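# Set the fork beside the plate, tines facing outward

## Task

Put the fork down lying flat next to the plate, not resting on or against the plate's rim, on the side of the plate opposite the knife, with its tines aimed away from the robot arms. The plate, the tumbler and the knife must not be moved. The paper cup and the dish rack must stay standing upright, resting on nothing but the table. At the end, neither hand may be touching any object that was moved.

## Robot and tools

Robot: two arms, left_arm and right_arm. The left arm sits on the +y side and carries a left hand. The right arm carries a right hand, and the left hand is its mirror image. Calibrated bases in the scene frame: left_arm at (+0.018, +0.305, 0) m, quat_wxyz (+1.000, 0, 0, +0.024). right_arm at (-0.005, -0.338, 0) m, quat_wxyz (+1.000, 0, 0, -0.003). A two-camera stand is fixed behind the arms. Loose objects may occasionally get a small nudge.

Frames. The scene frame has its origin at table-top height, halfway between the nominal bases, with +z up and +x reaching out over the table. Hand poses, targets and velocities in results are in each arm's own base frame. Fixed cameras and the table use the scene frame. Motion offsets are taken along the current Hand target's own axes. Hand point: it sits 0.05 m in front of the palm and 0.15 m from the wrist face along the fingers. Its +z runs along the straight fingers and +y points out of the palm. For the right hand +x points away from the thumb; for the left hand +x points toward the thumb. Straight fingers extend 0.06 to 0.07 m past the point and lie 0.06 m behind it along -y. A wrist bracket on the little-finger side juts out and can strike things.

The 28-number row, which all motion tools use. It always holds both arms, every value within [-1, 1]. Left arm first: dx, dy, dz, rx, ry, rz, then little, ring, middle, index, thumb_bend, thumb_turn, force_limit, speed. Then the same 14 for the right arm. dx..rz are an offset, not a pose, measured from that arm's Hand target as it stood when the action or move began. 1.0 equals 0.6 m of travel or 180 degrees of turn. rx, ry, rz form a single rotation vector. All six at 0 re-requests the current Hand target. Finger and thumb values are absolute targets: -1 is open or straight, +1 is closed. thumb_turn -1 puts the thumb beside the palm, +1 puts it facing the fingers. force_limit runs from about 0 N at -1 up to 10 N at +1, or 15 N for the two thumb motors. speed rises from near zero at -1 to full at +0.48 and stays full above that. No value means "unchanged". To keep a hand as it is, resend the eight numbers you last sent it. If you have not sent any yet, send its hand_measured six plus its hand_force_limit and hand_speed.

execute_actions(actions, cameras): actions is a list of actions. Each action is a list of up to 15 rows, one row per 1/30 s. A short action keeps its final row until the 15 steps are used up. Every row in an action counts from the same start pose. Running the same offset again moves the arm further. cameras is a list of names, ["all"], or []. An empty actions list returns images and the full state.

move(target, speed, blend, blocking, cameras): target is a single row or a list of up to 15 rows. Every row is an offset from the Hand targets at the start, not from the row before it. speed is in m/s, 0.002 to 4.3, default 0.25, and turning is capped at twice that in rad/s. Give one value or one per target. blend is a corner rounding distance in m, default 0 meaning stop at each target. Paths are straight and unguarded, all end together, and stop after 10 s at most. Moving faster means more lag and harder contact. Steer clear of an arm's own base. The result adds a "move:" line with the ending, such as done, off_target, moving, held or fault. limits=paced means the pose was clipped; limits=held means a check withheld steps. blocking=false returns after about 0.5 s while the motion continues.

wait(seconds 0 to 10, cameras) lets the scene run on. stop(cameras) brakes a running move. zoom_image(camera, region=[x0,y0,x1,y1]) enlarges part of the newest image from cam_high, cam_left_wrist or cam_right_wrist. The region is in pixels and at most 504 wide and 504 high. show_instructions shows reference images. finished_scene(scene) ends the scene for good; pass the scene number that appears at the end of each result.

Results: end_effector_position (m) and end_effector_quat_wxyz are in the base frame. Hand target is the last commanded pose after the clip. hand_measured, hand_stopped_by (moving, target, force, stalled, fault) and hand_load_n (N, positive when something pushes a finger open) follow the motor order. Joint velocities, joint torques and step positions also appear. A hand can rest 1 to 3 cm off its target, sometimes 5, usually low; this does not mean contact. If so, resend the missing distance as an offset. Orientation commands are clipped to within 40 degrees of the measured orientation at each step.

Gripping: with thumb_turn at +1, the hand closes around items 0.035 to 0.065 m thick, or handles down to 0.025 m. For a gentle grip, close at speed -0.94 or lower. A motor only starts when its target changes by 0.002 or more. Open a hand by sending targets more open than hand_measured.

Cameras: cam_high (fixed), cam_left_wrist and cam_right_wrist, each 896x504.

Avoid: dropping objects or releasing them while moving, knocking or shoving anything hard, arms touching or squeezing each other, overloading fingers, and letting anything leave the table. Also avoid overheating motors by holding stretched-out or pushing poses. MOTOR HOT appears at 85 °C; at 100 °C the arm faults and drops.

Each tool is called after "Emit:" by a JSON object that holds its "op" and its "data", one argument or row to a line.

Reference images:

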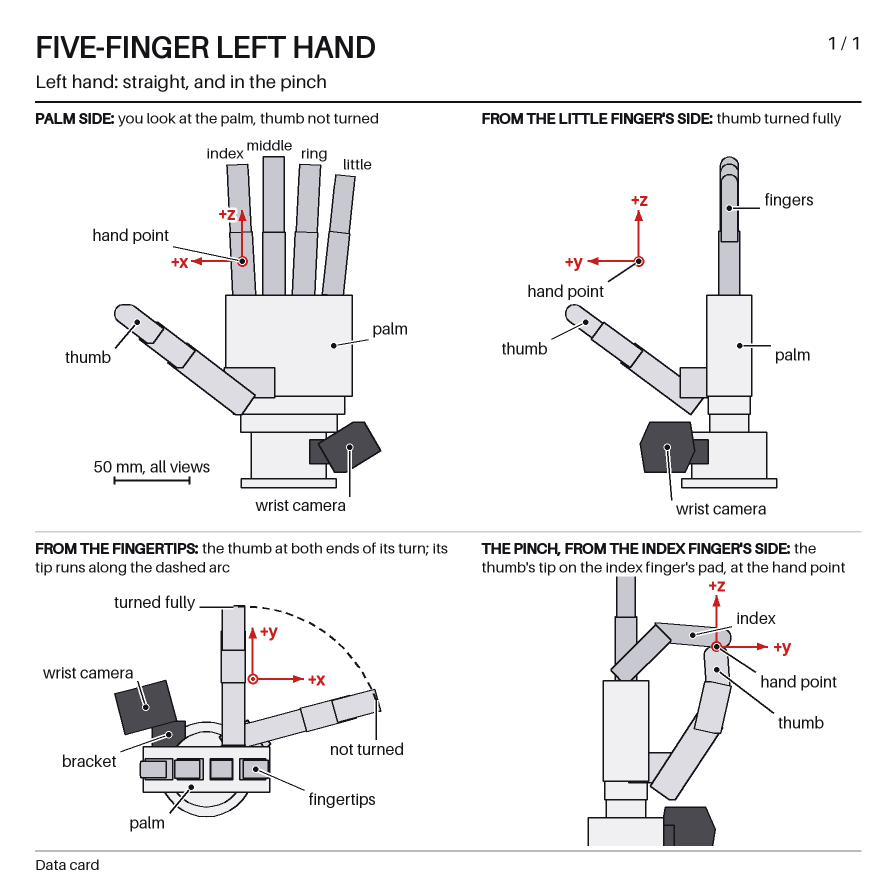

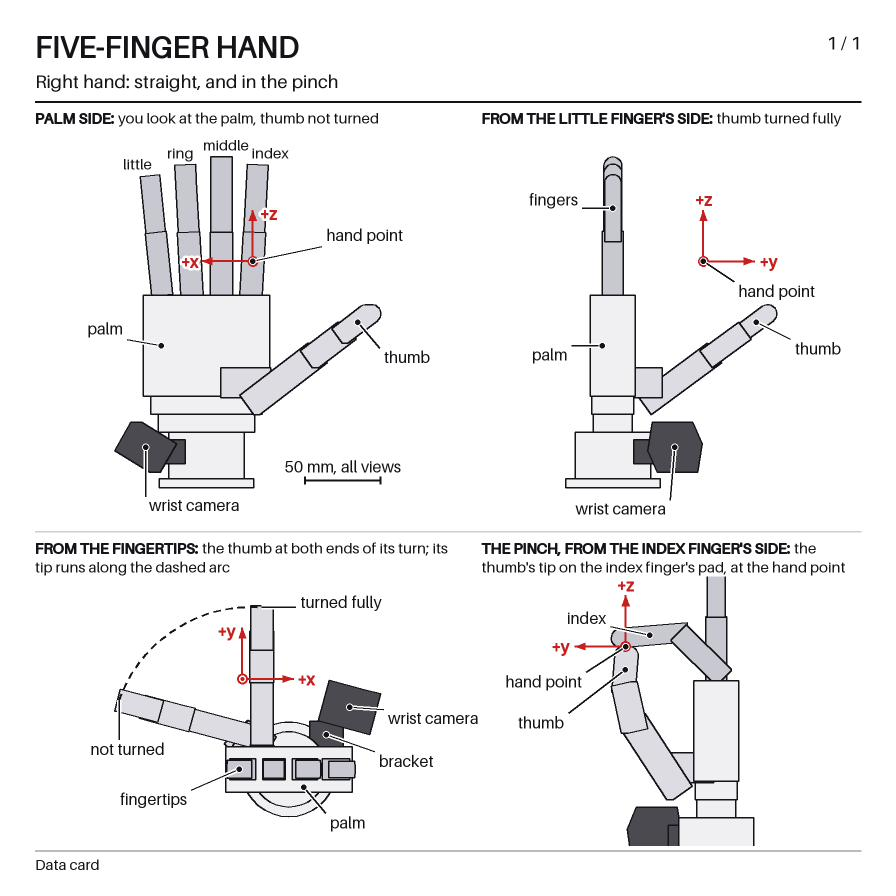

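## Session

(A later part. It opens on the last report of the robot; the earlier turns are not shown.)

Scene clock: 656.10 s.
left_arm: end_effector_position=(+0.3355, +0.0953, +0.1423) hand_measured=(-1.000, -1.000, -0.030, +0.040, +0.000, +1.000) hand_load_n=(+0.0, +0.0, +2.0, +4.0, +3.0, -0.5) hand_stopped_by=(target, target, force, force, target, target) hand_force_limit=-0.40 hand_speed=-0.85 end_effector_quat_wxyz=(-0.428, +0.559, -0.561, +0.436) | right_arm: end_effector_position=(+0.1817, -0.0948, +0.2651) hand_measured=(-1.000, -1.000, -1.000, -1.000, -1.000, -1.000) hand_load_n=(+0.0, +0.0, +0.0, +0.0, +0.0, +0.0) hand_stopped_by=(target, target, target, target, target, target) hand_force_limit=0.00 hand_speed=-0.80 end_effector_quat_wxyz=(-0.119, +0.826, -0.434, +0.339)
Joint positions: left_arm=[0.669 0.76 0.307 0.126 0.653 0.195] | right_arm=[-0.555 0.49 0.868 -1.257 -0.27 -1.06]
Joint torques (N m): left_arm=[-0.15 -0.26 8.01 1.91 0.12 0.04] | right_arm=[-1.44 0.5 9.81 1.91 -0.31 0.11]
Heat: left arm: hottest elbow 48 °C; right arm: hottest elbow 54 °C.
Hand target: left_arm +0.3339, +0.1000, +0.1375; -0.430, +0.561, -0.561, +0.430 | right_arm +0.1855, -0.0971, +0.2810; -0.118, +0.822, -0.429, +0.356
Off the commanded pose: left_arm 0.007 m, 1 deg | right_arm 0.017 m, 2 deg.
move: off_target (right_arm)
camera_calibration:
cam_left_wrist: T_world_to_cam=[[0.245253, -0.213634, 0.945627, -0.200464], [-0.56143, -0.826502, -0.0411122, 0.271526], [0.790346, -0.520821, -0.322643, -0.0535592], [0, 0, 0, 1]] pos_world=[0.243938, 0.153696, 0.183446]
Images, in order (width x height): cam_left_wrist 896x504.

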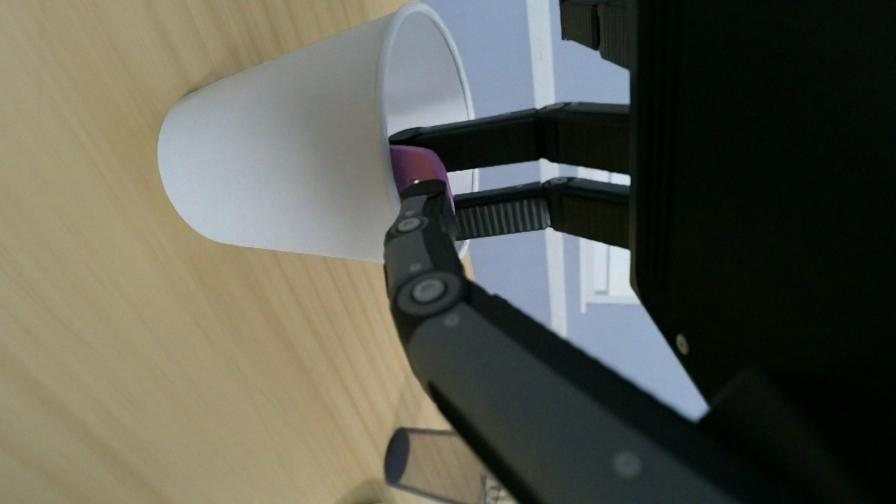

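Emit:
{"op": "move", "data": {
  "target": [
    [0,0,0,0,0,0,-1,-1,0.7,0.7,0,1,0.0,-0.85,0,0,0,0,0,0,-1,-1,-1,-1,-1,-1,0,-0.8],
    [0,-0.0966,-0.0259,0,0,0,-1,-1,0.7,0.7,0,1,0.0,-0.85,0,0,0,0,0,0,-1,-1,-1,-1,-1,-1,0,-0.8]
  ],
  "speed": 0.06,
  "cameras": ["cam_left_wrist","cam_high"]
}}

Scene clock: 693.93 s.
left_arm: end_effector_position=(+0.3257, +0.0874, +0.1672) hand_measured=(-1.000, -1.000, -0.006, +0.052, +0.000, +1.000) hand_load_n=(+0.0, +0.0, +0.0, +0.0, +0.0, +0.0) hand_stopped_by=(target, target, force, force, target, target) hand_force_limit=0.00 hand_speed=-0.85 end_effector_quat_wxyz=(-0.404, +0.577, -0.563, +0.433) | right_arm: end_effector_position=(+0.1817, -0.0948, +0.2651) hand_measured=(-1.000, -1.000, -1.000, -1.000, -1.000, -1.000) hand_load_n=(+0.0, +0.0, +0.0, +0.0, +0.0, +0.0) hand_stopped_by=(target, target, target, target, target, target) hand_force_limit=0.00 hand_speed=-0.80 end_effector_quat_wxyz=(-0.119, +0.826, -0.434, +0.339)
Joint positions: left_arm=[0.669 0.671 0.379 -0.094 0.654 0.195] | right_arm=[-0.555 0.49 0.868 -1.257 -0.27 -1.06]
Joint torques (N m): left_arm=[0.85 -1.14 13.3 1.31 0.11 0.05] | right_arm=[-2.14 0.73 9.83 1.85 -0.32 0.12]
Heat: left arm: hottest elbow 47 °C; right arm: hottest elbow 55 °C.
Hand target: left_arm +0.3340, +0.1000, +0.1976; -0.430, +0.561, -0.561, +0.430 | right_arm +0.1855, -0.0971, +0.2810; -0.118, +0.822, -0.429, +0.356
Off the commanded pose: left_arm 0.034 m, 4 deg | right_arm 0.017 m, 2 deg.
move: off_target (left_arm, right_arm)
camera_calibration:
cam_left_wrist: T_world_to_cam=[[0.288555, -0.179009, 0.94058, -0.239542], [-0.562917, -0.82637, 0.0154213, 0.251417], [0.774507, -0.533918, -0.339221, -0.0328535], [0, 0, 0, 1]] pos_world=[0.236093, 0.147342, 0.210287]
Images, in order (width x height): cam_high 896x504, cam_left_wrist 896x504.

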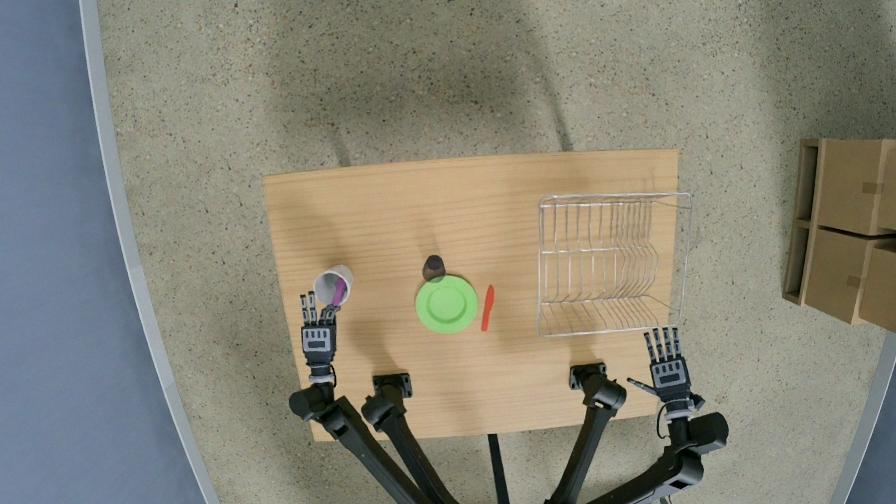

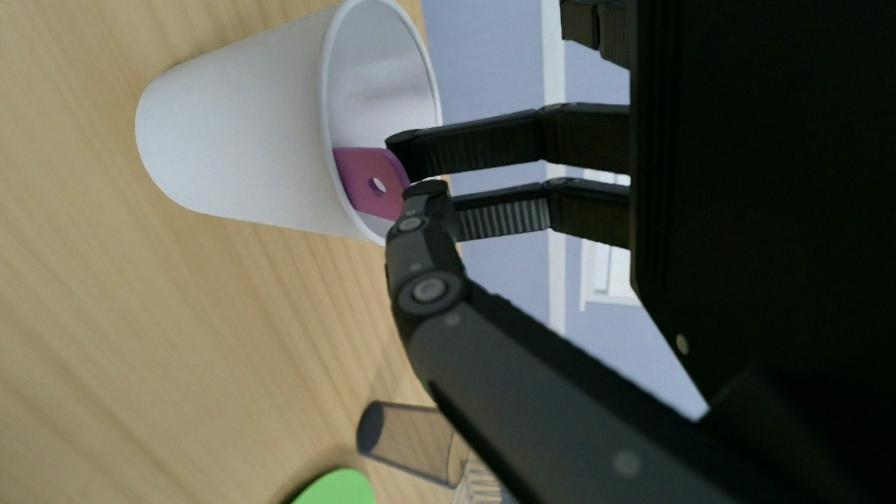

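Emit:
{"op": "zoom_image", "data": {
  "camera": "cam_left_wrist",
  "region": [200, 40, 480, 355]
}}

Scaled by 1.600 from the camera's 896x504 image, which has a finer 1280x720 frame.

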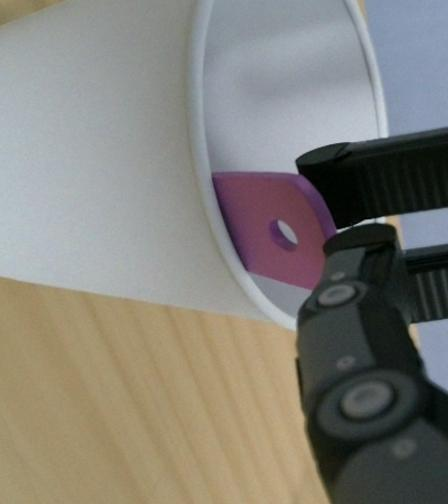

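Emit:
{"op": "move", "data": {
  "target": [
    [0,-0.0235,0.0075,0,0,0,-1,-1,-0.1,-0.1,-0.6,1,0.0,0,0,0,0,0,0,0,-1,-1,-1,-1,-1,-1,0,-0.8],
    [0,0.0837,0.0457,0,0,0,-1,-1,-0.1,-0.1,-0.6,1,0.0,0,0,0,0,0,0,0,-1,-1,-1,-1,-1,-1,0,-0.8],
    [0,0.0837,0.0457,0,0,0,-1,-1,-0.1,-0.1,-0.25,1,0.0,-0.5,0,0,0,0,0,0,-1,-1,-1,-1,-1,-1,0,-0.8]
  ],
  "speed": 0.1,
  "cameras": ["cam_left_wrist","cam_high"]
}}

Emit:
{"op": "zoom_image", "data": {
  "camera": "cam_left_wrist",
  "region": [200, 40, 480, 355]
}}

Scene clock: 728.23 s.
left_arm: end_effector_position=(+0.3454, +0.1037, +0.1454) hand_measured=(-1.000, -1.000, -0.100, -0.100, -0.250, +1.000) hand_load_n=(+0.0, -0.5, +0.0, +0.0, +0.0, +0.0) hand_stopped_by=(target, target, target, target, target, target) hand_force_limit=0.00 hand_speed=-0.50 end_effector_quat_wxyz=(-0.433, +0.563, -0.559, +0.428) | right_arm: end_effector_position=(+0.1817, -0.0948, +0.2651) hand_measured=(-1.000, -1.000, -1.000, -1.000, -1.000, -1.000) hand_load_n=(+0.0, +0.0, +0.0, +0.0, +0.0, +0.0) hand_stopped_by=(target, target, target, target, target, target) hand_force_limit=0.00 hand_speed=-0.80 end_effector_quat_wxyz=(-0.119, +0.826, -0.434, +0.339)
Joint positions: left_arm=[0.657 0.801 0.333 0.144 0.622 0.195] | right_arm=[-0.555 0.49 0.868 -1.257 -0.27 -1.06]
Joint torques (N m): left_arm=[-1.38 -0.09 7.97 2.25 0 -0.11] | right_arm=[-1.08 0.56 9.95 1.88 -0.32 0.13]
Heat: left arm: hottest elbow 55 °C; right arm: hottest elbow 55 °C.
Hand target: left_arm +0.3473, +0.1001, +0.1418; -0.430, +0.561, -0.561, +0.430 | right_arm +0.1855, -0.0971, +0.2810; -0.118, +0.822, -0.429, +0.356
Off the commanded pose: left_arm 0.005 m, 1 deg | right_arm 0.017 m, 2 deg.
move: off_target (right_arm)
camera_calibration:
cam_left_wrist: T_world_to_cam=[[0.252848, -0.218264, 0.942565, -0.205742], [-0.547155, -0.835725, -0.0467469, 0.280964], [0.797928, -0.503909, -0.330735, -0.059239], [0, 0, 0, 1]] pos_world=[0.25302, 0.160051, 0.187467]
Images, in order (width x height): cam_high 896x504, cam_left_wrist 896x504.

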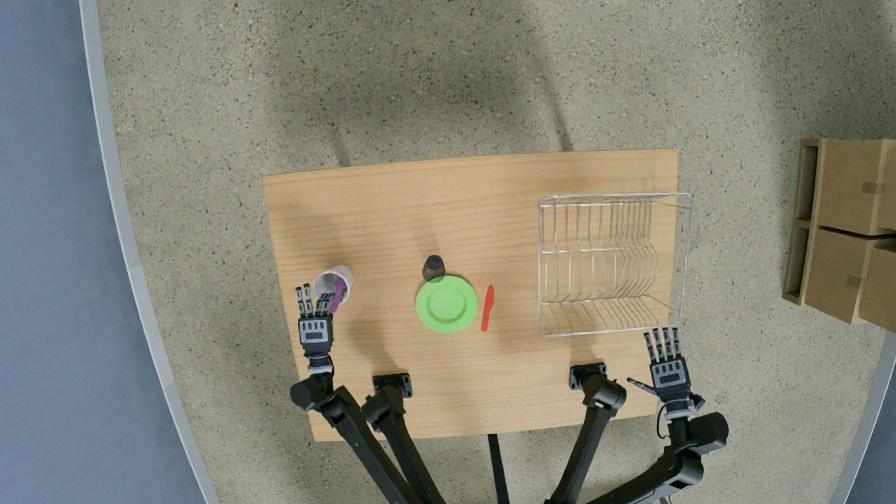

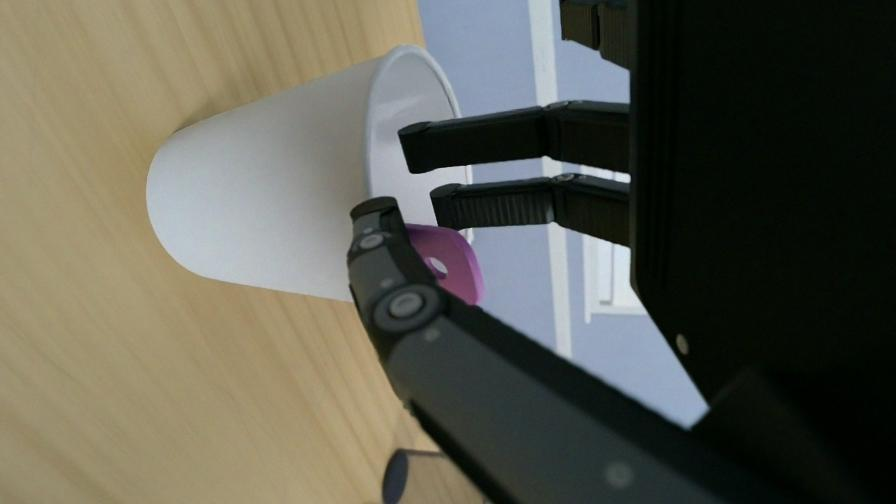

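Scaled by 1.600 from the camera's 896x504 image, which has a finer 1280x720 frame.

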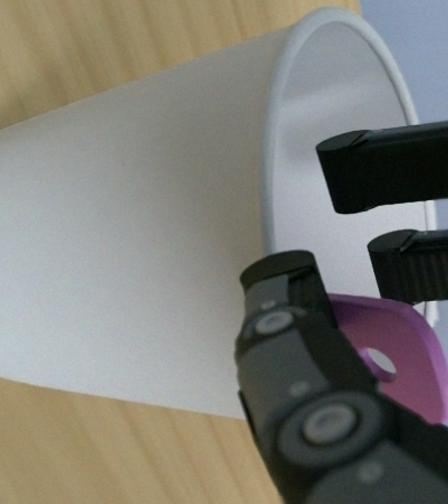

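Emit:
{"op": "zoom_image", "data": {
  "camera": "cam_high",
  "region": [280, 240, 380, 350]
}}

Scaled by 4.582 from the camera's 896x504 image, which has a finer 1280x720 frame.

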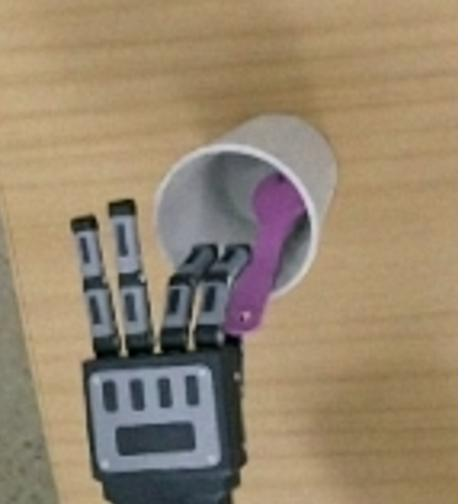

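Emit:
{"op": "move", "data": {
  "target": [0.02,0,0,0,0,0,-1,-1,-0.1,-0.1,-0.25,1,0.0,-0.5,0,0,0,0,0,0,-1,-1,-1,-1,-1,-1,0,-0.8],
  "speed": 0.1,
  "cameras": ["cam_left_wrist","cam_high"]
}}

Emit:
{"op": "zoom_image", "data": {
  "camera": "cam_left_wrist",
  "region": [200, 40, 480, 355]
}}

Scene clock: 753.00 s.
left_arm: end_effector_position=(+0.3470, +0.0937, +0.1410) hand_measured=(-1.000, -1.000, -0.100, -0.100, -0.250, +1.000) hand_load_n=(+0.0, +0.0, +0.0, +0.0, +0.0, +0.0) hand_stopped_by=(target, target, target, target, target, target) hand_force_limit=0.00 hand_speed=-0.50 end_effector_quat_wxyz=(-0.431, +0.563, -0.562, +0.425) | right_arm: end_effector_position=(+0.1817, -0.0948, +0.2651) hand_measured=(-1.000, -1.000, -1.000, -1.000, -1.000, -1.000) hand_load_n=(+0.0, +0.0, +0.0, +0.0, +0.0, +0.0) hand_stopped_by=(target, target, target, target, target, target) hand_force_limit=0.00 hand_speed=-0.80 end_effector_quat_wxyz=(-0.119, +0.826, -0.434, +0.339)
Joint positions: left_arm=[0.612 0.789 0.321 0.144 0.579 0.189] | right_arm=[-0.555 0.49 0.868 -1.257 -0.27 -1.06]
Joint torques (N m): left_arm=[-1.08 -2.61 7.73 2.03 -0.02 -0.15] | right_arm=[-1.2 0.44 9.98 1.74 -0.32 0.14]
Heat: left arm: hottest elbow 50 °C; right arm: hottest elbow 55 °C.
Hand target: left_arm +0.3474, +0.0880, +0.1418; -0.430, +0.561, -0.561, +0.430 | right_arm +0.1855, -0.0971, +0.2810; -0.118, +0.822, -0.429, +0.356
Off the commanded pose: left_arm 0.006 m, 1 deg | right_arm 0.017 m, 2 deg.
move: off_target (right_arm)
camera_calibration:
cam_left_wrist: T_world_to_cam=[[0.260265, -0.222932, 0.939448, -0.205893], [-0.549883, -0.833998, -0.0455683, 0.273825], [0.793657, -0.504727, -0.339647, -0.0642284], [0, 0, 0, 1]] pos_world=[0.255134, 0.150052, 0.184089]
Images, in order (width x height): cam_high 896x504, cam_left_wrist 896x504.

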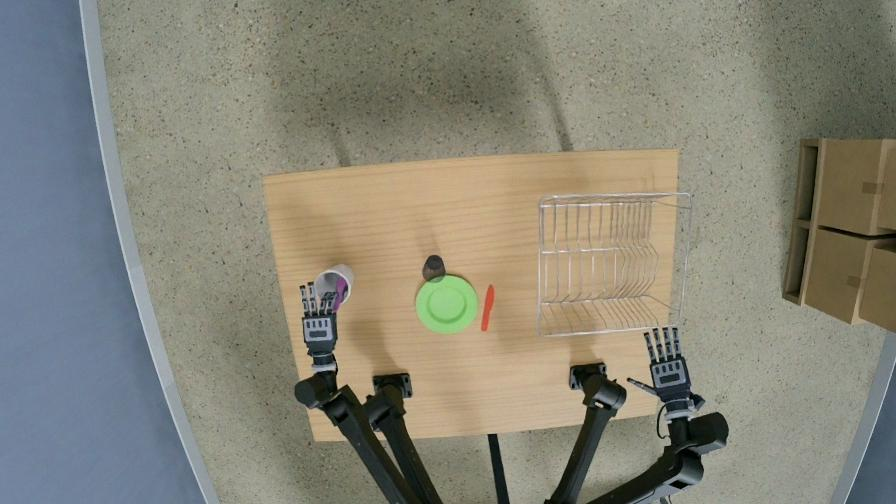

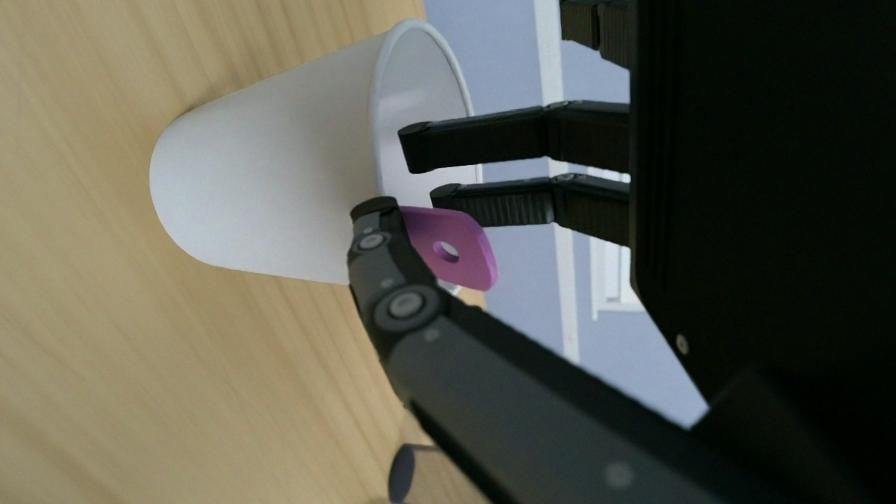

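Scaled by 1.600 from the camera's 896x504 image, which has a finer 1280x720 frame.

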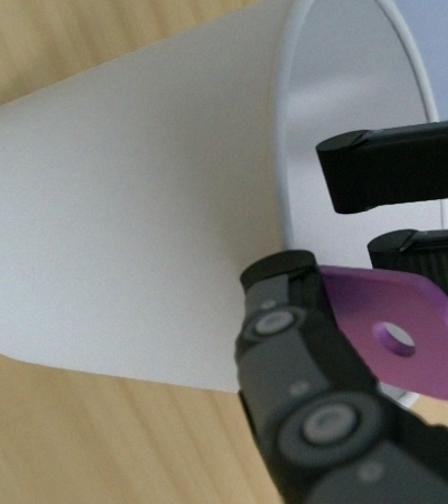

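Emit:
{"op": "move", "data": {
  "target": [
    [0.0117,-0.0843,-0.0267,0,0,0,-1,-1,-0.1,-0.1,-0.6,1,0.0,0,0,0,0,0,0,0,-1,-1,-1,-1,-1,-1,0,-0.8],
    [0.0117,-0.0067,-0.0025,0,0,0,-1,-1,-0.1,-0.1,-0.6,1,0.0,0,0,0,0,0,0,0,-1,-1,-1,-1,-1,-1,0,-0.8],
    [0.0117,-0.0067,-0.0025,0,0,0,-1,-1,-0.1,-0.1,-0.25,1,0.0,-0.5,0,0,0,0,0,0,-1,-1,-1,-1,-1,-1,0,-0.8]
  ],
  "speed": 0.1,
  "cameras": ["cam_left_wrist","cam_high"]
}}

Emit:
{"op": "zoom_image", "data": {
  "camera": "cam_left_wrist",
  "region": [240, 40, 520, 355]
}}

Scene clock: 767.67 s.
left_arm: end_effector_position=(+0.3446, +0.0850, +0.1483) hand_measured=(-1.000, -1.000, -0.100, -0.100, -0.250, +1.000) hand_load_n=(-0.5, +0.0, +0.0, +0.0, +0.0, +0.0) hand_stopped_by=(target, target, target, target, target, target) hand_force_limit=0.00 hand_speed=-0.50 end_effector_quat_wxyz=(-0.434, +0.561, -0.562, +0.426) | right_arm: end_effector_position=(+0.1817, -0.0948, +0.2651) hand_measured=(-1.000, -1.000, -1.000, -1.000, -1.000, -1.000) hand_load_n=(+0.0, -0.5, +0.0, +0.0, +0.0, +0.0) hand_stopped_by=(target, target, target, target, target, target) hand_force_limit=0.00 hand_speed=-0.80 end_effector_quat_wxyz=(-0.119, +0.826, -0.434, +0.339)
Joint positions: left_arm=[0.585 0.738 0.319 0.107 0.554 0.179] | right_arm=[-0.555 0.49 0.868 -1.257 -0.27 -1.06]
Joint torques (N m): left_arm=[-1.32 -0.44 8.24 2.15 0.02 -0.18] | right_arm=[-1.55 0.91 9.88 1.7 -0.32 0.11]
Heat: left arm: hottest elbow 48 °C; right arm: hottest elbow 56 °C.
Hand target: left_arm +0.3470, +0.0811, +0.1462; -0.430, +0.561, -0.561, +0.430 | right_arm +0.1855, -0.0971, +0.2810; -0.118, +0.822, -0.429, +0.356
Off the commanded pose: left_arm 0.005 m, 1 deg | right_arm 0.017 m, 2 deg.
move: off_target (right_arm)
camera_calibration:
cam_left_wrist: T_world_to_cam=[[0.254145, -0.226955, 0.94016, -0.211675], [-0.549614, -0.833755, -0.0526965, 0.266621], [0.795824, -0.503332, -0.336633, -0.0655818], [0, 0, 0, 1]] pos_world=[0.252526, 0.141247, 0.190981]
Images, in order (width x height): cam_high 896x504, cam_left_wrist 896x504.

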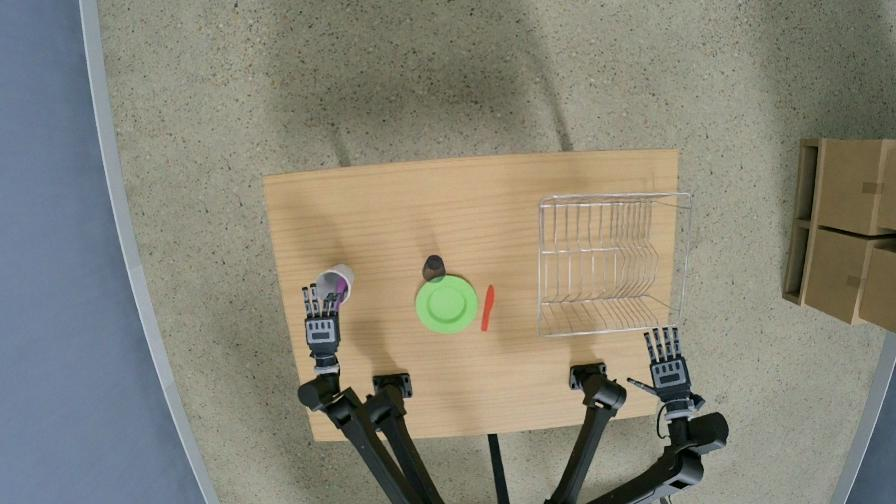

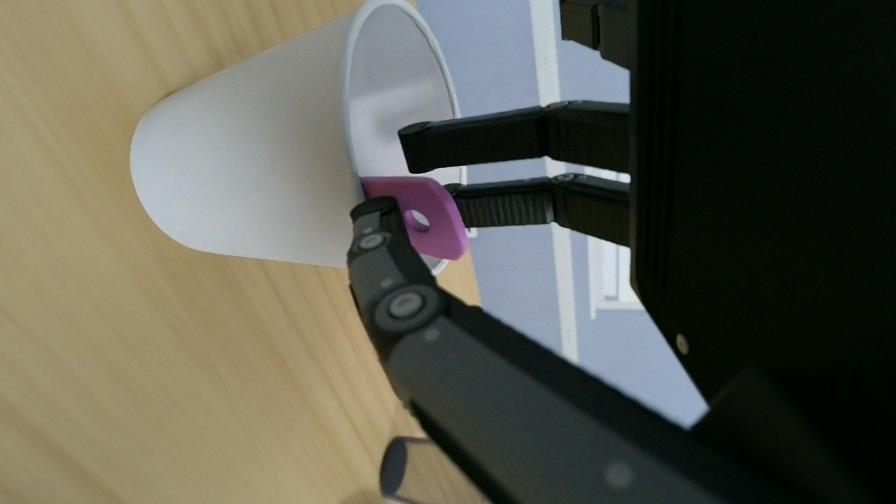

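Scaled by 1.600 from the camera's 896x504 image, which has a finer 1280x720 frame.

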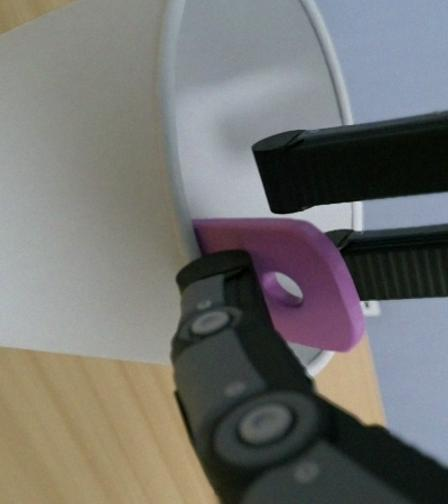

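Emit:
{"op": "move", "data": {
  "target": [0,0,0,0,0,0,-1,-1,0.7,0.7,-0.25,1,0.1,-0.85,0,0,0,0,0,0,-1,-1,-1,-1,-1,-1,0,-0.8],
  "speed": 0.1,
  "cameras": ["cam_left_wrist"]
}}

Emit:
{"op": "zoom_image", "data": {
  "camera": "cam_left_wrist",
  "region": [240, 40, 520, 355]
}}

Scene clock: 775.13 s.
left_arm: end_effector_position=(+0.3451, +0.0851, +0.1490) hand_measured=(-1.000, -1.000, +0.204, +0.272, -0.252, +1.000) hand_load_n=(+0.0, +0.0, +3.0, +6.0, +5.0, -0.5) hand_stopped_by=(target, target, force, force, target, target) hand_force_limit=0.10 hand_speed=-0.85 end_effector_quat_wxyz=(-0.435, +0.560, -0.562, +0.426) | right_arm: end_effector_position=(+0.1817, -0.0948, +0.2651) hand_measured=(-1.000, -1.000, -1.000, -1.000, -1.000, -1.000) hand_load_n=(+0.0, +0.0, +0.0, +0.0, +0.0, +0.0) hand_stopped_by=(target, target, target, target, target, target) hand_force_limit=0.00 hand_speed=-0.80 end_effector_quat_wxyz=(-0.119, +0.826, -0.434, +0.339)
Joint positions: left_arm=[0.584 0.738 0.319 0.111 0.554 0.178] | right_arm=[-0.555 0.49 0.868 -1.257 -0.27 -1.06]
Joint torques (N m): left_arm=[-1.61 -0.21 8.29 2.02 -0.01 -0.19] | right_arm=[-0.67 0.67 9.91 1.65 -0.35 0.15]
Heat: left arm: hottest elbow 48 °C; right arm: hottest elbow 56 °C.
Hand target: left_arm +0.3470, +0.0810, +0.1462; -0.430, +0.561, -0.561, +0.430 | right_arm +0.1855, -0.0971, +0.2810; -0.118, +0.822, -0.429, +0.356
Off the commanded pose: left_arm 0.005 m, 1 deg | right_arm 0.017 m, 2 deg.
move: off_target (right_arm)
camera_calibration:
cam_left_wrist: T_world_to_cam=[[0.251019, -0.228724, 0.940572, -0.211326], [-0.54969, -0.833491, -0.0559842, 0.267509], [0.796763, -0.50297, -0.334949, -0.0661788], [0, 0, 0, 1]] pos_world=[0.252823, 0.141345, 0.191577]
Images, in order (width x height): cam_left_wrist 896x504.

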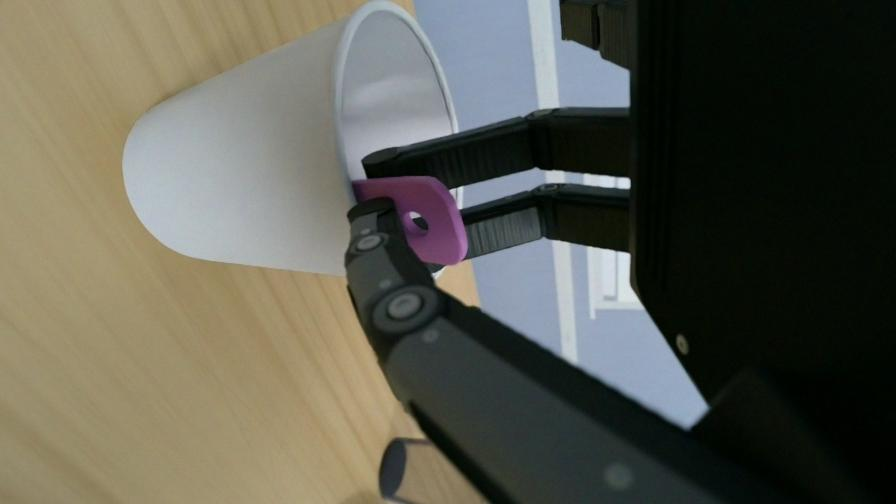

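Scaled by 1.600 from the camera's 896x504 image, which has a finer 1280x720 frame.

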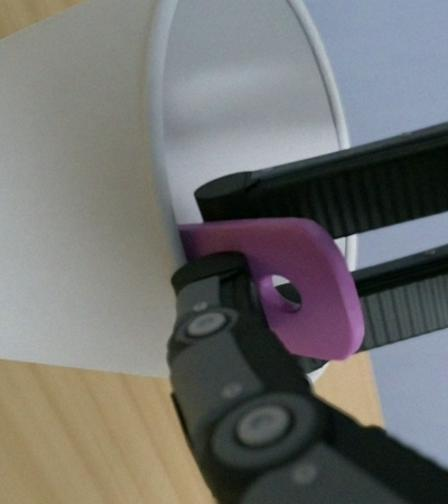

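Emit:
{"op": "move", "data": {
  "target": [0,-0.2496,-0.0669,0,0,0,-1,-1,0.7,0.7,-0.25,1,0.1,-0.85,0,0,0,0,0,0,-1,-1,-1,-1,-1,-1,0,-0.8],
  "speed": 0.12,
  "cameras": ["cam_left_wrist","cam_high"]
}}

Emit:
{"op": "zoom_image", "data": {
  "camera": "cam_left_wrist",
  "region": [240, 40, 520, 355]
}}

Scene clock: 785.43 s.
left_arm: end_effector_position=(+0.3400, +0.0816, +0.2688) hand_measured=(-1.000, -1.000, +0.204, +0.272, -0.252, +1.000) hand_load_n=(+0.0, +0.0, +1.0, +5.0, +3.0, -1.0) hand_stopped_by=(target, target, force, force, target, target) hand_force_limit=0.10 hand_speed=-0.85 end_effector_quat_wxyz=(-0.415, +0.576, -0.564, +0.423) | right_arm: end_effector_position=(+0.1817, -0.0948, +0.2651) hand_measured=(-1.000, -1.000, -1.000, -1.000, -1.000, -1.000) hand_load_n=(+0.0, +0.0, +0.0, +0.0, +0.0, +0.0) hand_stopped_by=(target, target, target, target, target, target) hand_force_limit=0.00 hand_speed=-0.80 end_effector_quat_wxyz=(-0.119, +0.826, -0.434, +0.339)
Joint positions: left_arm=[0.584 0.627 0.632 -0.364 0.554 0.174] | right_arm=[-0.555 0.49 0.868 -1.257 -0.27 -1.06]
Joint torques (N m): left_arm=[-1.38 -0.91 13.93 1.44 0.08 -0.16] | right_arm=[-1.38 0.26 9.84 1.78 -0.36 0.15]
Heat: left arm: hottest elbow 49 °C; right arm: hottest elbow 56 °C.
Hand target: left_arm +0.3470, +0.0810, +0.3013; -0.430, +0.561, -0.561, +0.430 | right_arm +0.1855, -0.0971, +0.2810; -0.118, +0.822, -0.429, +0.356
Off the commanded pose: left_arm 0.033 m, 3 deg | right_arm 0.017 m, 2 deg.
move: off_target (left_arm, right_arm)
camera_calibration:
cam_left_wrist: T_world_to_cam=[[0.291221, -0.198532, 0.935829, -0.338396], [-0.550097, -0.835079, -0.00597378, 0.255222], [0.782677, -0.513057, -0.352404, -0.0135789], [0, 0, 0, 1]] pos_world=[0.249572, 0.138981, 0.31342]
Images, in order (width x height): cam_high 896x504, cam_left_wrist 896x504.

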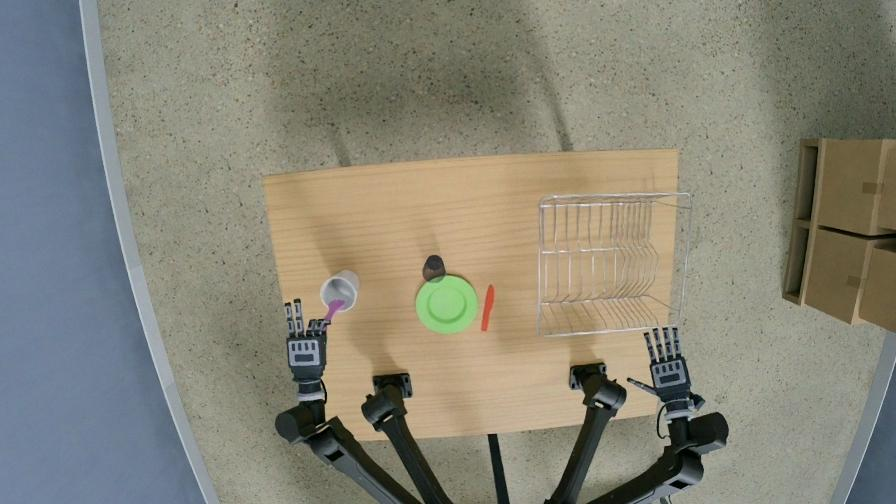

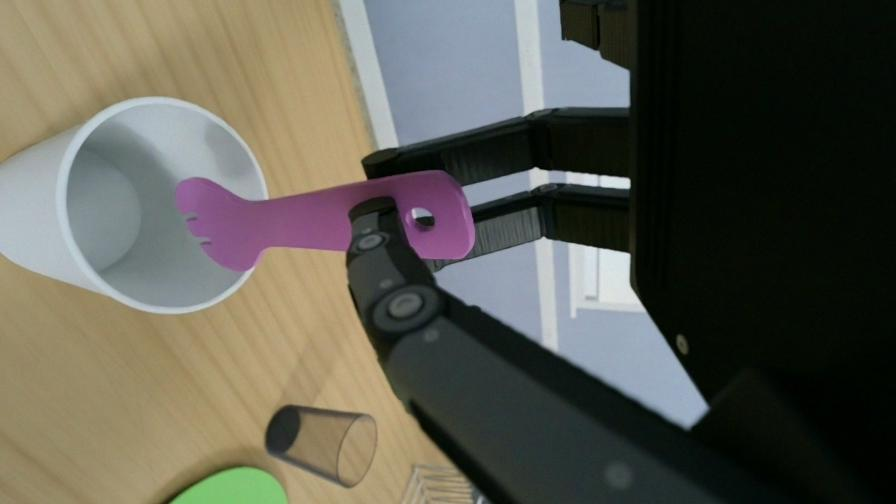

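Scaled by 1.600 from the camera's 896x504 image, which has a finer 1280x720 frame.

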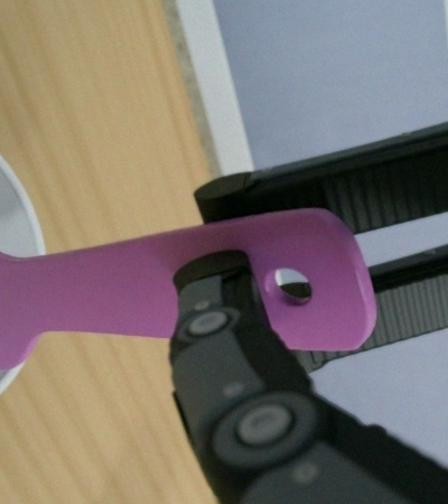

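Emit:
{"op": "move", "data": {
  "target": [
    [0,-0.0644,-0.0173,0,0,0,-1,-1,0.7,0.7,-0.25,1,0.1,-0.85,0,0,0,0,0,0,-1,-1,-1,-1,-1,-1,0,-0.8],
    [0.285,-0.09,0.0846,0,0,0,-1,-1,0.7,0.7,-0.25,1,0.1,-0.85,0,0,0,0,0,0,-1,-1,-1,-1,-1,-1,0,-0.8],
    [0.285,0.1494,0.1574,0,0,0,-1,-1,0.7,0.7,-0.25,1,0.1,-0.85,0,0,0,0,0,0,-1,-1,-1,-1,-1,-1,0,-0.8]
  ],
  "speed": 0.15,
  "cameras": ["cam_left_wrist","cam_high"]
}}

Scene clock: 923.97 s.
left_arm: end_effector_position=(+0.4137, -0.0852, +0.1920) hand_measured=(-1.000, -1.000, +0.204, +0.272, -0.252, +1.000) hand_load_n=(+0.0, +0.0, +1.0, +5.0, +3.0, -1.0) hand_stopped_by=(target, target, force, force, target, target) hand_force_limit=0.10 hand_speed=-0.85 end_effector_quat_wxyz=(-0.434, +0.561, -0.563, +0.425) | right_arm: end_effector_position=(+0.1817, -0.0948, +0.2651) hand_measured=(-1.000, -1.000, -1.000, -1.000, -1.000, -1.000) hand_load_n=(+0.0, +0.0, +0.0, -0.5, +0.0, +0.0) hand_stopped_by=(target, target, target, target, target, target) hand_force_limit=0.00 hand_speed=-0.80 end_effector_quat_wxyz=(-0.119, +0.826, -0.434, +0.339)
Joint positions: left_arm=[-0.228 0.843 0.477 0.092 -0.227 -0.05] | right_arm=[-0.555 0.49 0.868 -1.257 -0.27 -1.06]
Joint torques (N m): left_arm=[-0.85 -1.55 8.72 2.36 -0.12 -0.19] | right_arm=[-1.08 0.79 9.69 1.84 -0.34 0.14]
Heat: left arm: hottest elbow 71 °C; right arm: hottest elbow 58 °C.
Hand target: left_arm +0.4150, -0.0900, +0.1901; -0.430, +0.561, -0.561, +0.430 | right_arm +0.1855, -0.0971, +0.2810; -0.118, +0.822, -0.429, +0.356
Off the commanded pose: left_arm 0.005 m, 1 deg | right_arm 0.017 m, 2 deg.
move: off_target (right_arm)
camera_calibration:
cam_left_wrist: T_world_to_cam=[[0.256447, -0.229019, 0.939034, -0.3098], [-0.550665, -0.833056, -0.0527873, 0.16545], [0.794357, -0.503556, -0.339747, -0.190312], [0, 0, 0, 1]] pos_world=[0.321731, -0.0289533, 0.234989]
Images, in order (width x height): cam_high 896x504, cam_left_wrist 896x504.

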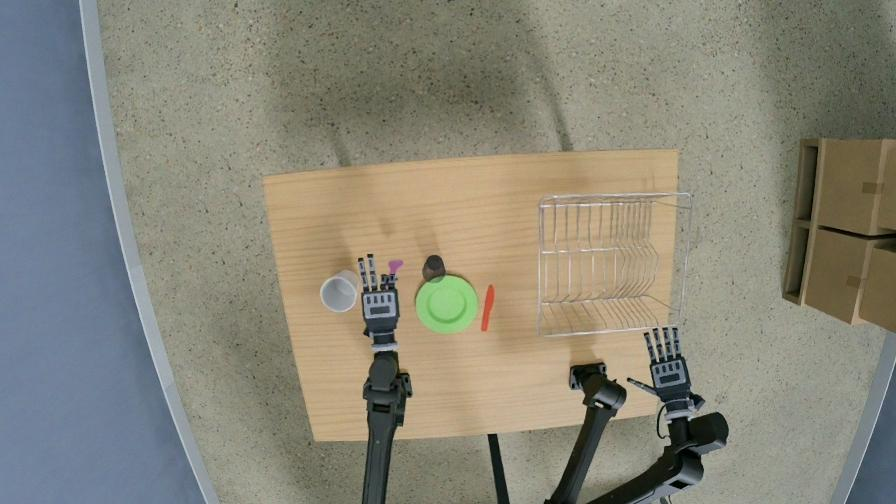

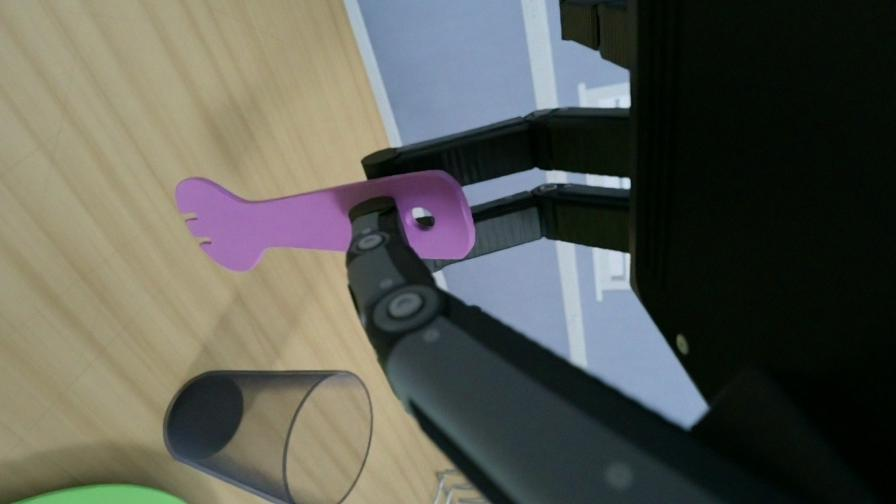

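Emit:
{"op": "move", "data": {
  "target": [0,0.0853,0.0229,0,0,0,-1,-1,0.7,0.7,-0.25,1,0.1,-0.85,0,0,0,0,0,0,-1,-1,-1,-1,-1,-1,0,-0.8],
  "speed": 0.06,
  "cameras": ["cam_left_wrist","cam_high"]
}}

Scene clock: 931.50 s.
left_arm: end_effector_position=(+0.4182, -0.0863, +0.1495) hand_measured=(-1.000, -1.000, +0.204, +0.272, -0.252, +1.000) hand_load_n=(+0.0, +0.0, +0.5, +5.0, +3.0, -0.5) hand_stopped_by=(target, target, force, force, target, target) hand_force_limit=0.10 hand_speed=-0.85 end_effector_quat_wxyz=(-0.439, +0.557, -0.556, +0.433) | right_arm: end_effector_position=(+0.1817, -0.0948, +0.2651) hand_measured=(-1.000, -1.000, -1.000, -1.000, -1.000, -1.000) hand_load_n=(+0.0, +0.0, +0.0, +0.0, +0.0, +0.0) hand_stopped_by=(target, target, target, target, target, target) hand_force_limit=0.00 hand_speed=-0.80 end_effector_quat_wxyz=(-0.119, +0.826, -0.434, +0.339)
Joint positions: left_arm=[-0.228 0.949 0.382 0.318 -0.227 -0.052] | right_arm=[-0.555 0.49 0.868 -1.257 -0.27 -1.06]
Joint torques (N m): left_arm=[-1.2 -1.61 7.02 2 -0.11 -0.18] | right_arm=[-1.44 0.79 9.99 1.61 -0.3 0.1]
Heat: left arm: hottest elbow 66 °C; right arm: hottest elbow 58 °C.
Hand target: left_arm +0.4149, -0.0900, +0.1370; -0.430, +0.561, -0.561, +0.430 | right_arm +0.1855, -0.0971, +0.2810; -0.118, +0.822, -0.429, +0.356
Off the commanded pose: left_arm 0.013 m, 1 deg | right_arm 0.017 m, 2 deg.
move: off_target (left_arm, right_arm)
camera_calibration:
cam_left_wrist: T_world_to_cam=[[0.23305, -0.22249, 0.946671, -0.262114], [-0.54898, -0.833623, -0.0607743, 0.165269], [0.802688, -0.50554, -0.316418, -0.216007], [0, 0, 0, 1]] pos_world=[0.325202, -0.029746, 0.189831]
Images, in order (width x height): cam_high 896x504, cam_left_wrist 896x504.

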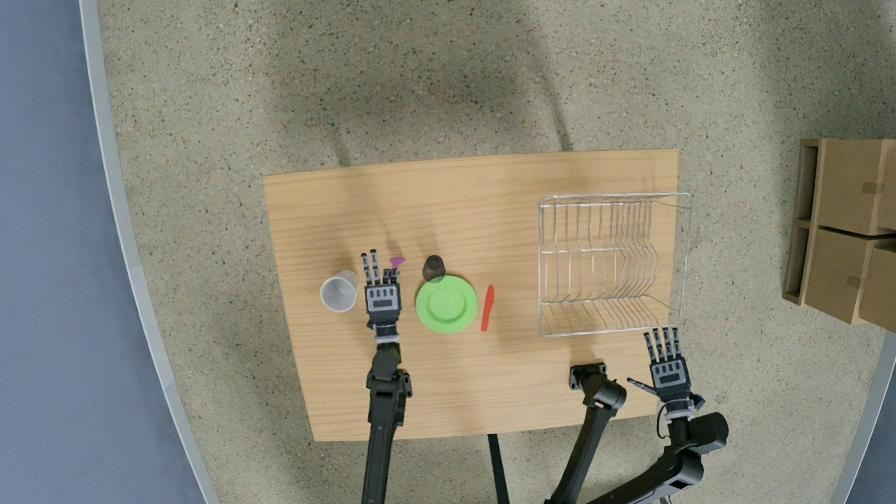

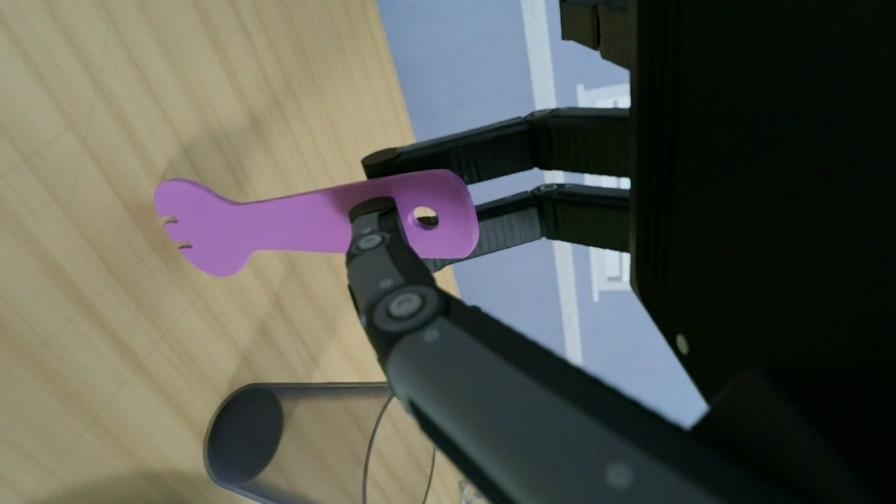

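Emit:
{"op": "move", "data": {
  "target": [
    [0,-0.0014,-0.0142,0,0,0,-1,-1,0.12,0.19,-0.25,1,0.1,-0.5,0,0,0,0,0,0,-1,-1,-1,-1,-1,-1,0,-0.8],
    [0,0.023,-0.0473,0,0,0,-1,-1,0.05,0.1,-0.25,1,0.1,-0.5,0,0,0,0,0,0,-1,-1,-1,-1,-1,-1,0,-0.8]
  ],
  "speed": 0.05,
  "cameras": ["cam_left_wrist","cam_high"]
}}

Scene clock: 951.37 s.
left_arm: end_effector_position=(+0.3882, -0.0856, +0.1322) hand_measured=(-1.000, -1.000, +0.050, +0.100, -0.250, +1.000) hand_load_n=(+0.0, +0.0, +0.0, +0.0, +0.0, +0.0) hand_stopped_by=(target, target, target, target, target, target) hand_force_limit=0.10 hand_speed=-0.50 end_effector_quat_wxyz=(-0.436, +0.560, -0.561, +0.427) | right_arm: end_effector_position=(+0.1817, -0.0948, +0.2651) hand_measured=(-1.000, -1.000, -1.000, -1.000, -1.000, -1.000) hand_load_n=(+0.0, +0.0, +0.0, +0.0, +0.0, +0.0) hand_stopped_by=(target, target, target, target, target, target) hand_force_limit=0.00 hand_speed=-0.80 end_effector_quat_wxyz=(-0.119, +0.826, -0.434, +0.339)
Joint positions: left_arm=[-0.256 0.865 0.306 0.291 -0.256 -0.058] | right_arm=[-0.555 0.49 0.868 -1.257 -0.27 -1.06]
Joint torques (N m): left_arm=[-1.2 -2.73 7.42 1.36 -0.21 -0.15] | right_arm=[-0.56 2.02 9.81 1.81 -0.32 0.11]
Heat: left arm: hottest elbow 58 °C; right arm: hottest elbow 58 °C.
Hand target: left_arm +0.3840, -0.0900, +0.1311; -0.430, +0.561, -0.561, +0.430 | right_arm +0.1855, -0.0971, +0.2810; -0.118, +0.822, -0.429, +0.356
Off the commanded pose: left_arm 0.006 m, 1 deg | right_arm 0.017 m, 2 deg.
move: off_target (right_arm)
camera_calibration:
cam_left_wrist: T_world_to_cam=[[0.249665, -0.227503, 0.941228, -0.244847], [-0.549468, -0.833653, -0.0557523, 0.147806], [0.797341, -0.503255, -0.33314, -0.192485], [0, 0, 0, 1]] pos_world=[0.295821, -0.0293536, 0.174573]
Images, in order (width x height): cam_high 896x504, cam_left_wrist 896x504.

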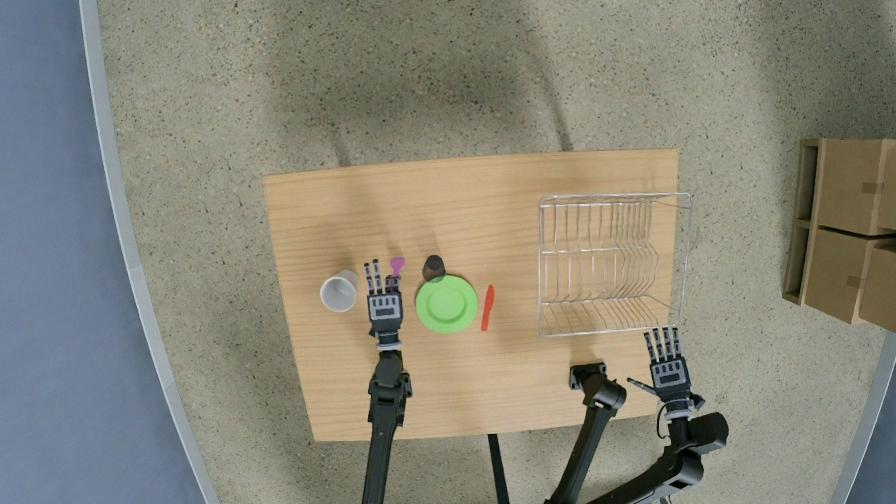

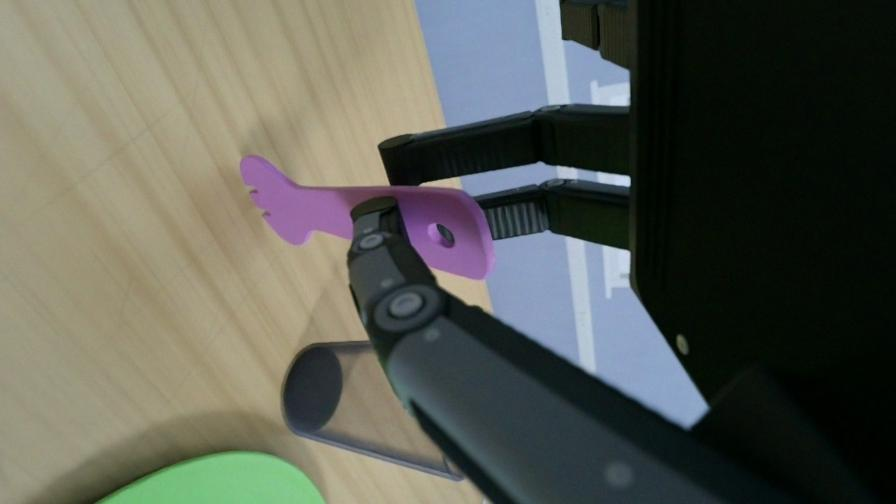

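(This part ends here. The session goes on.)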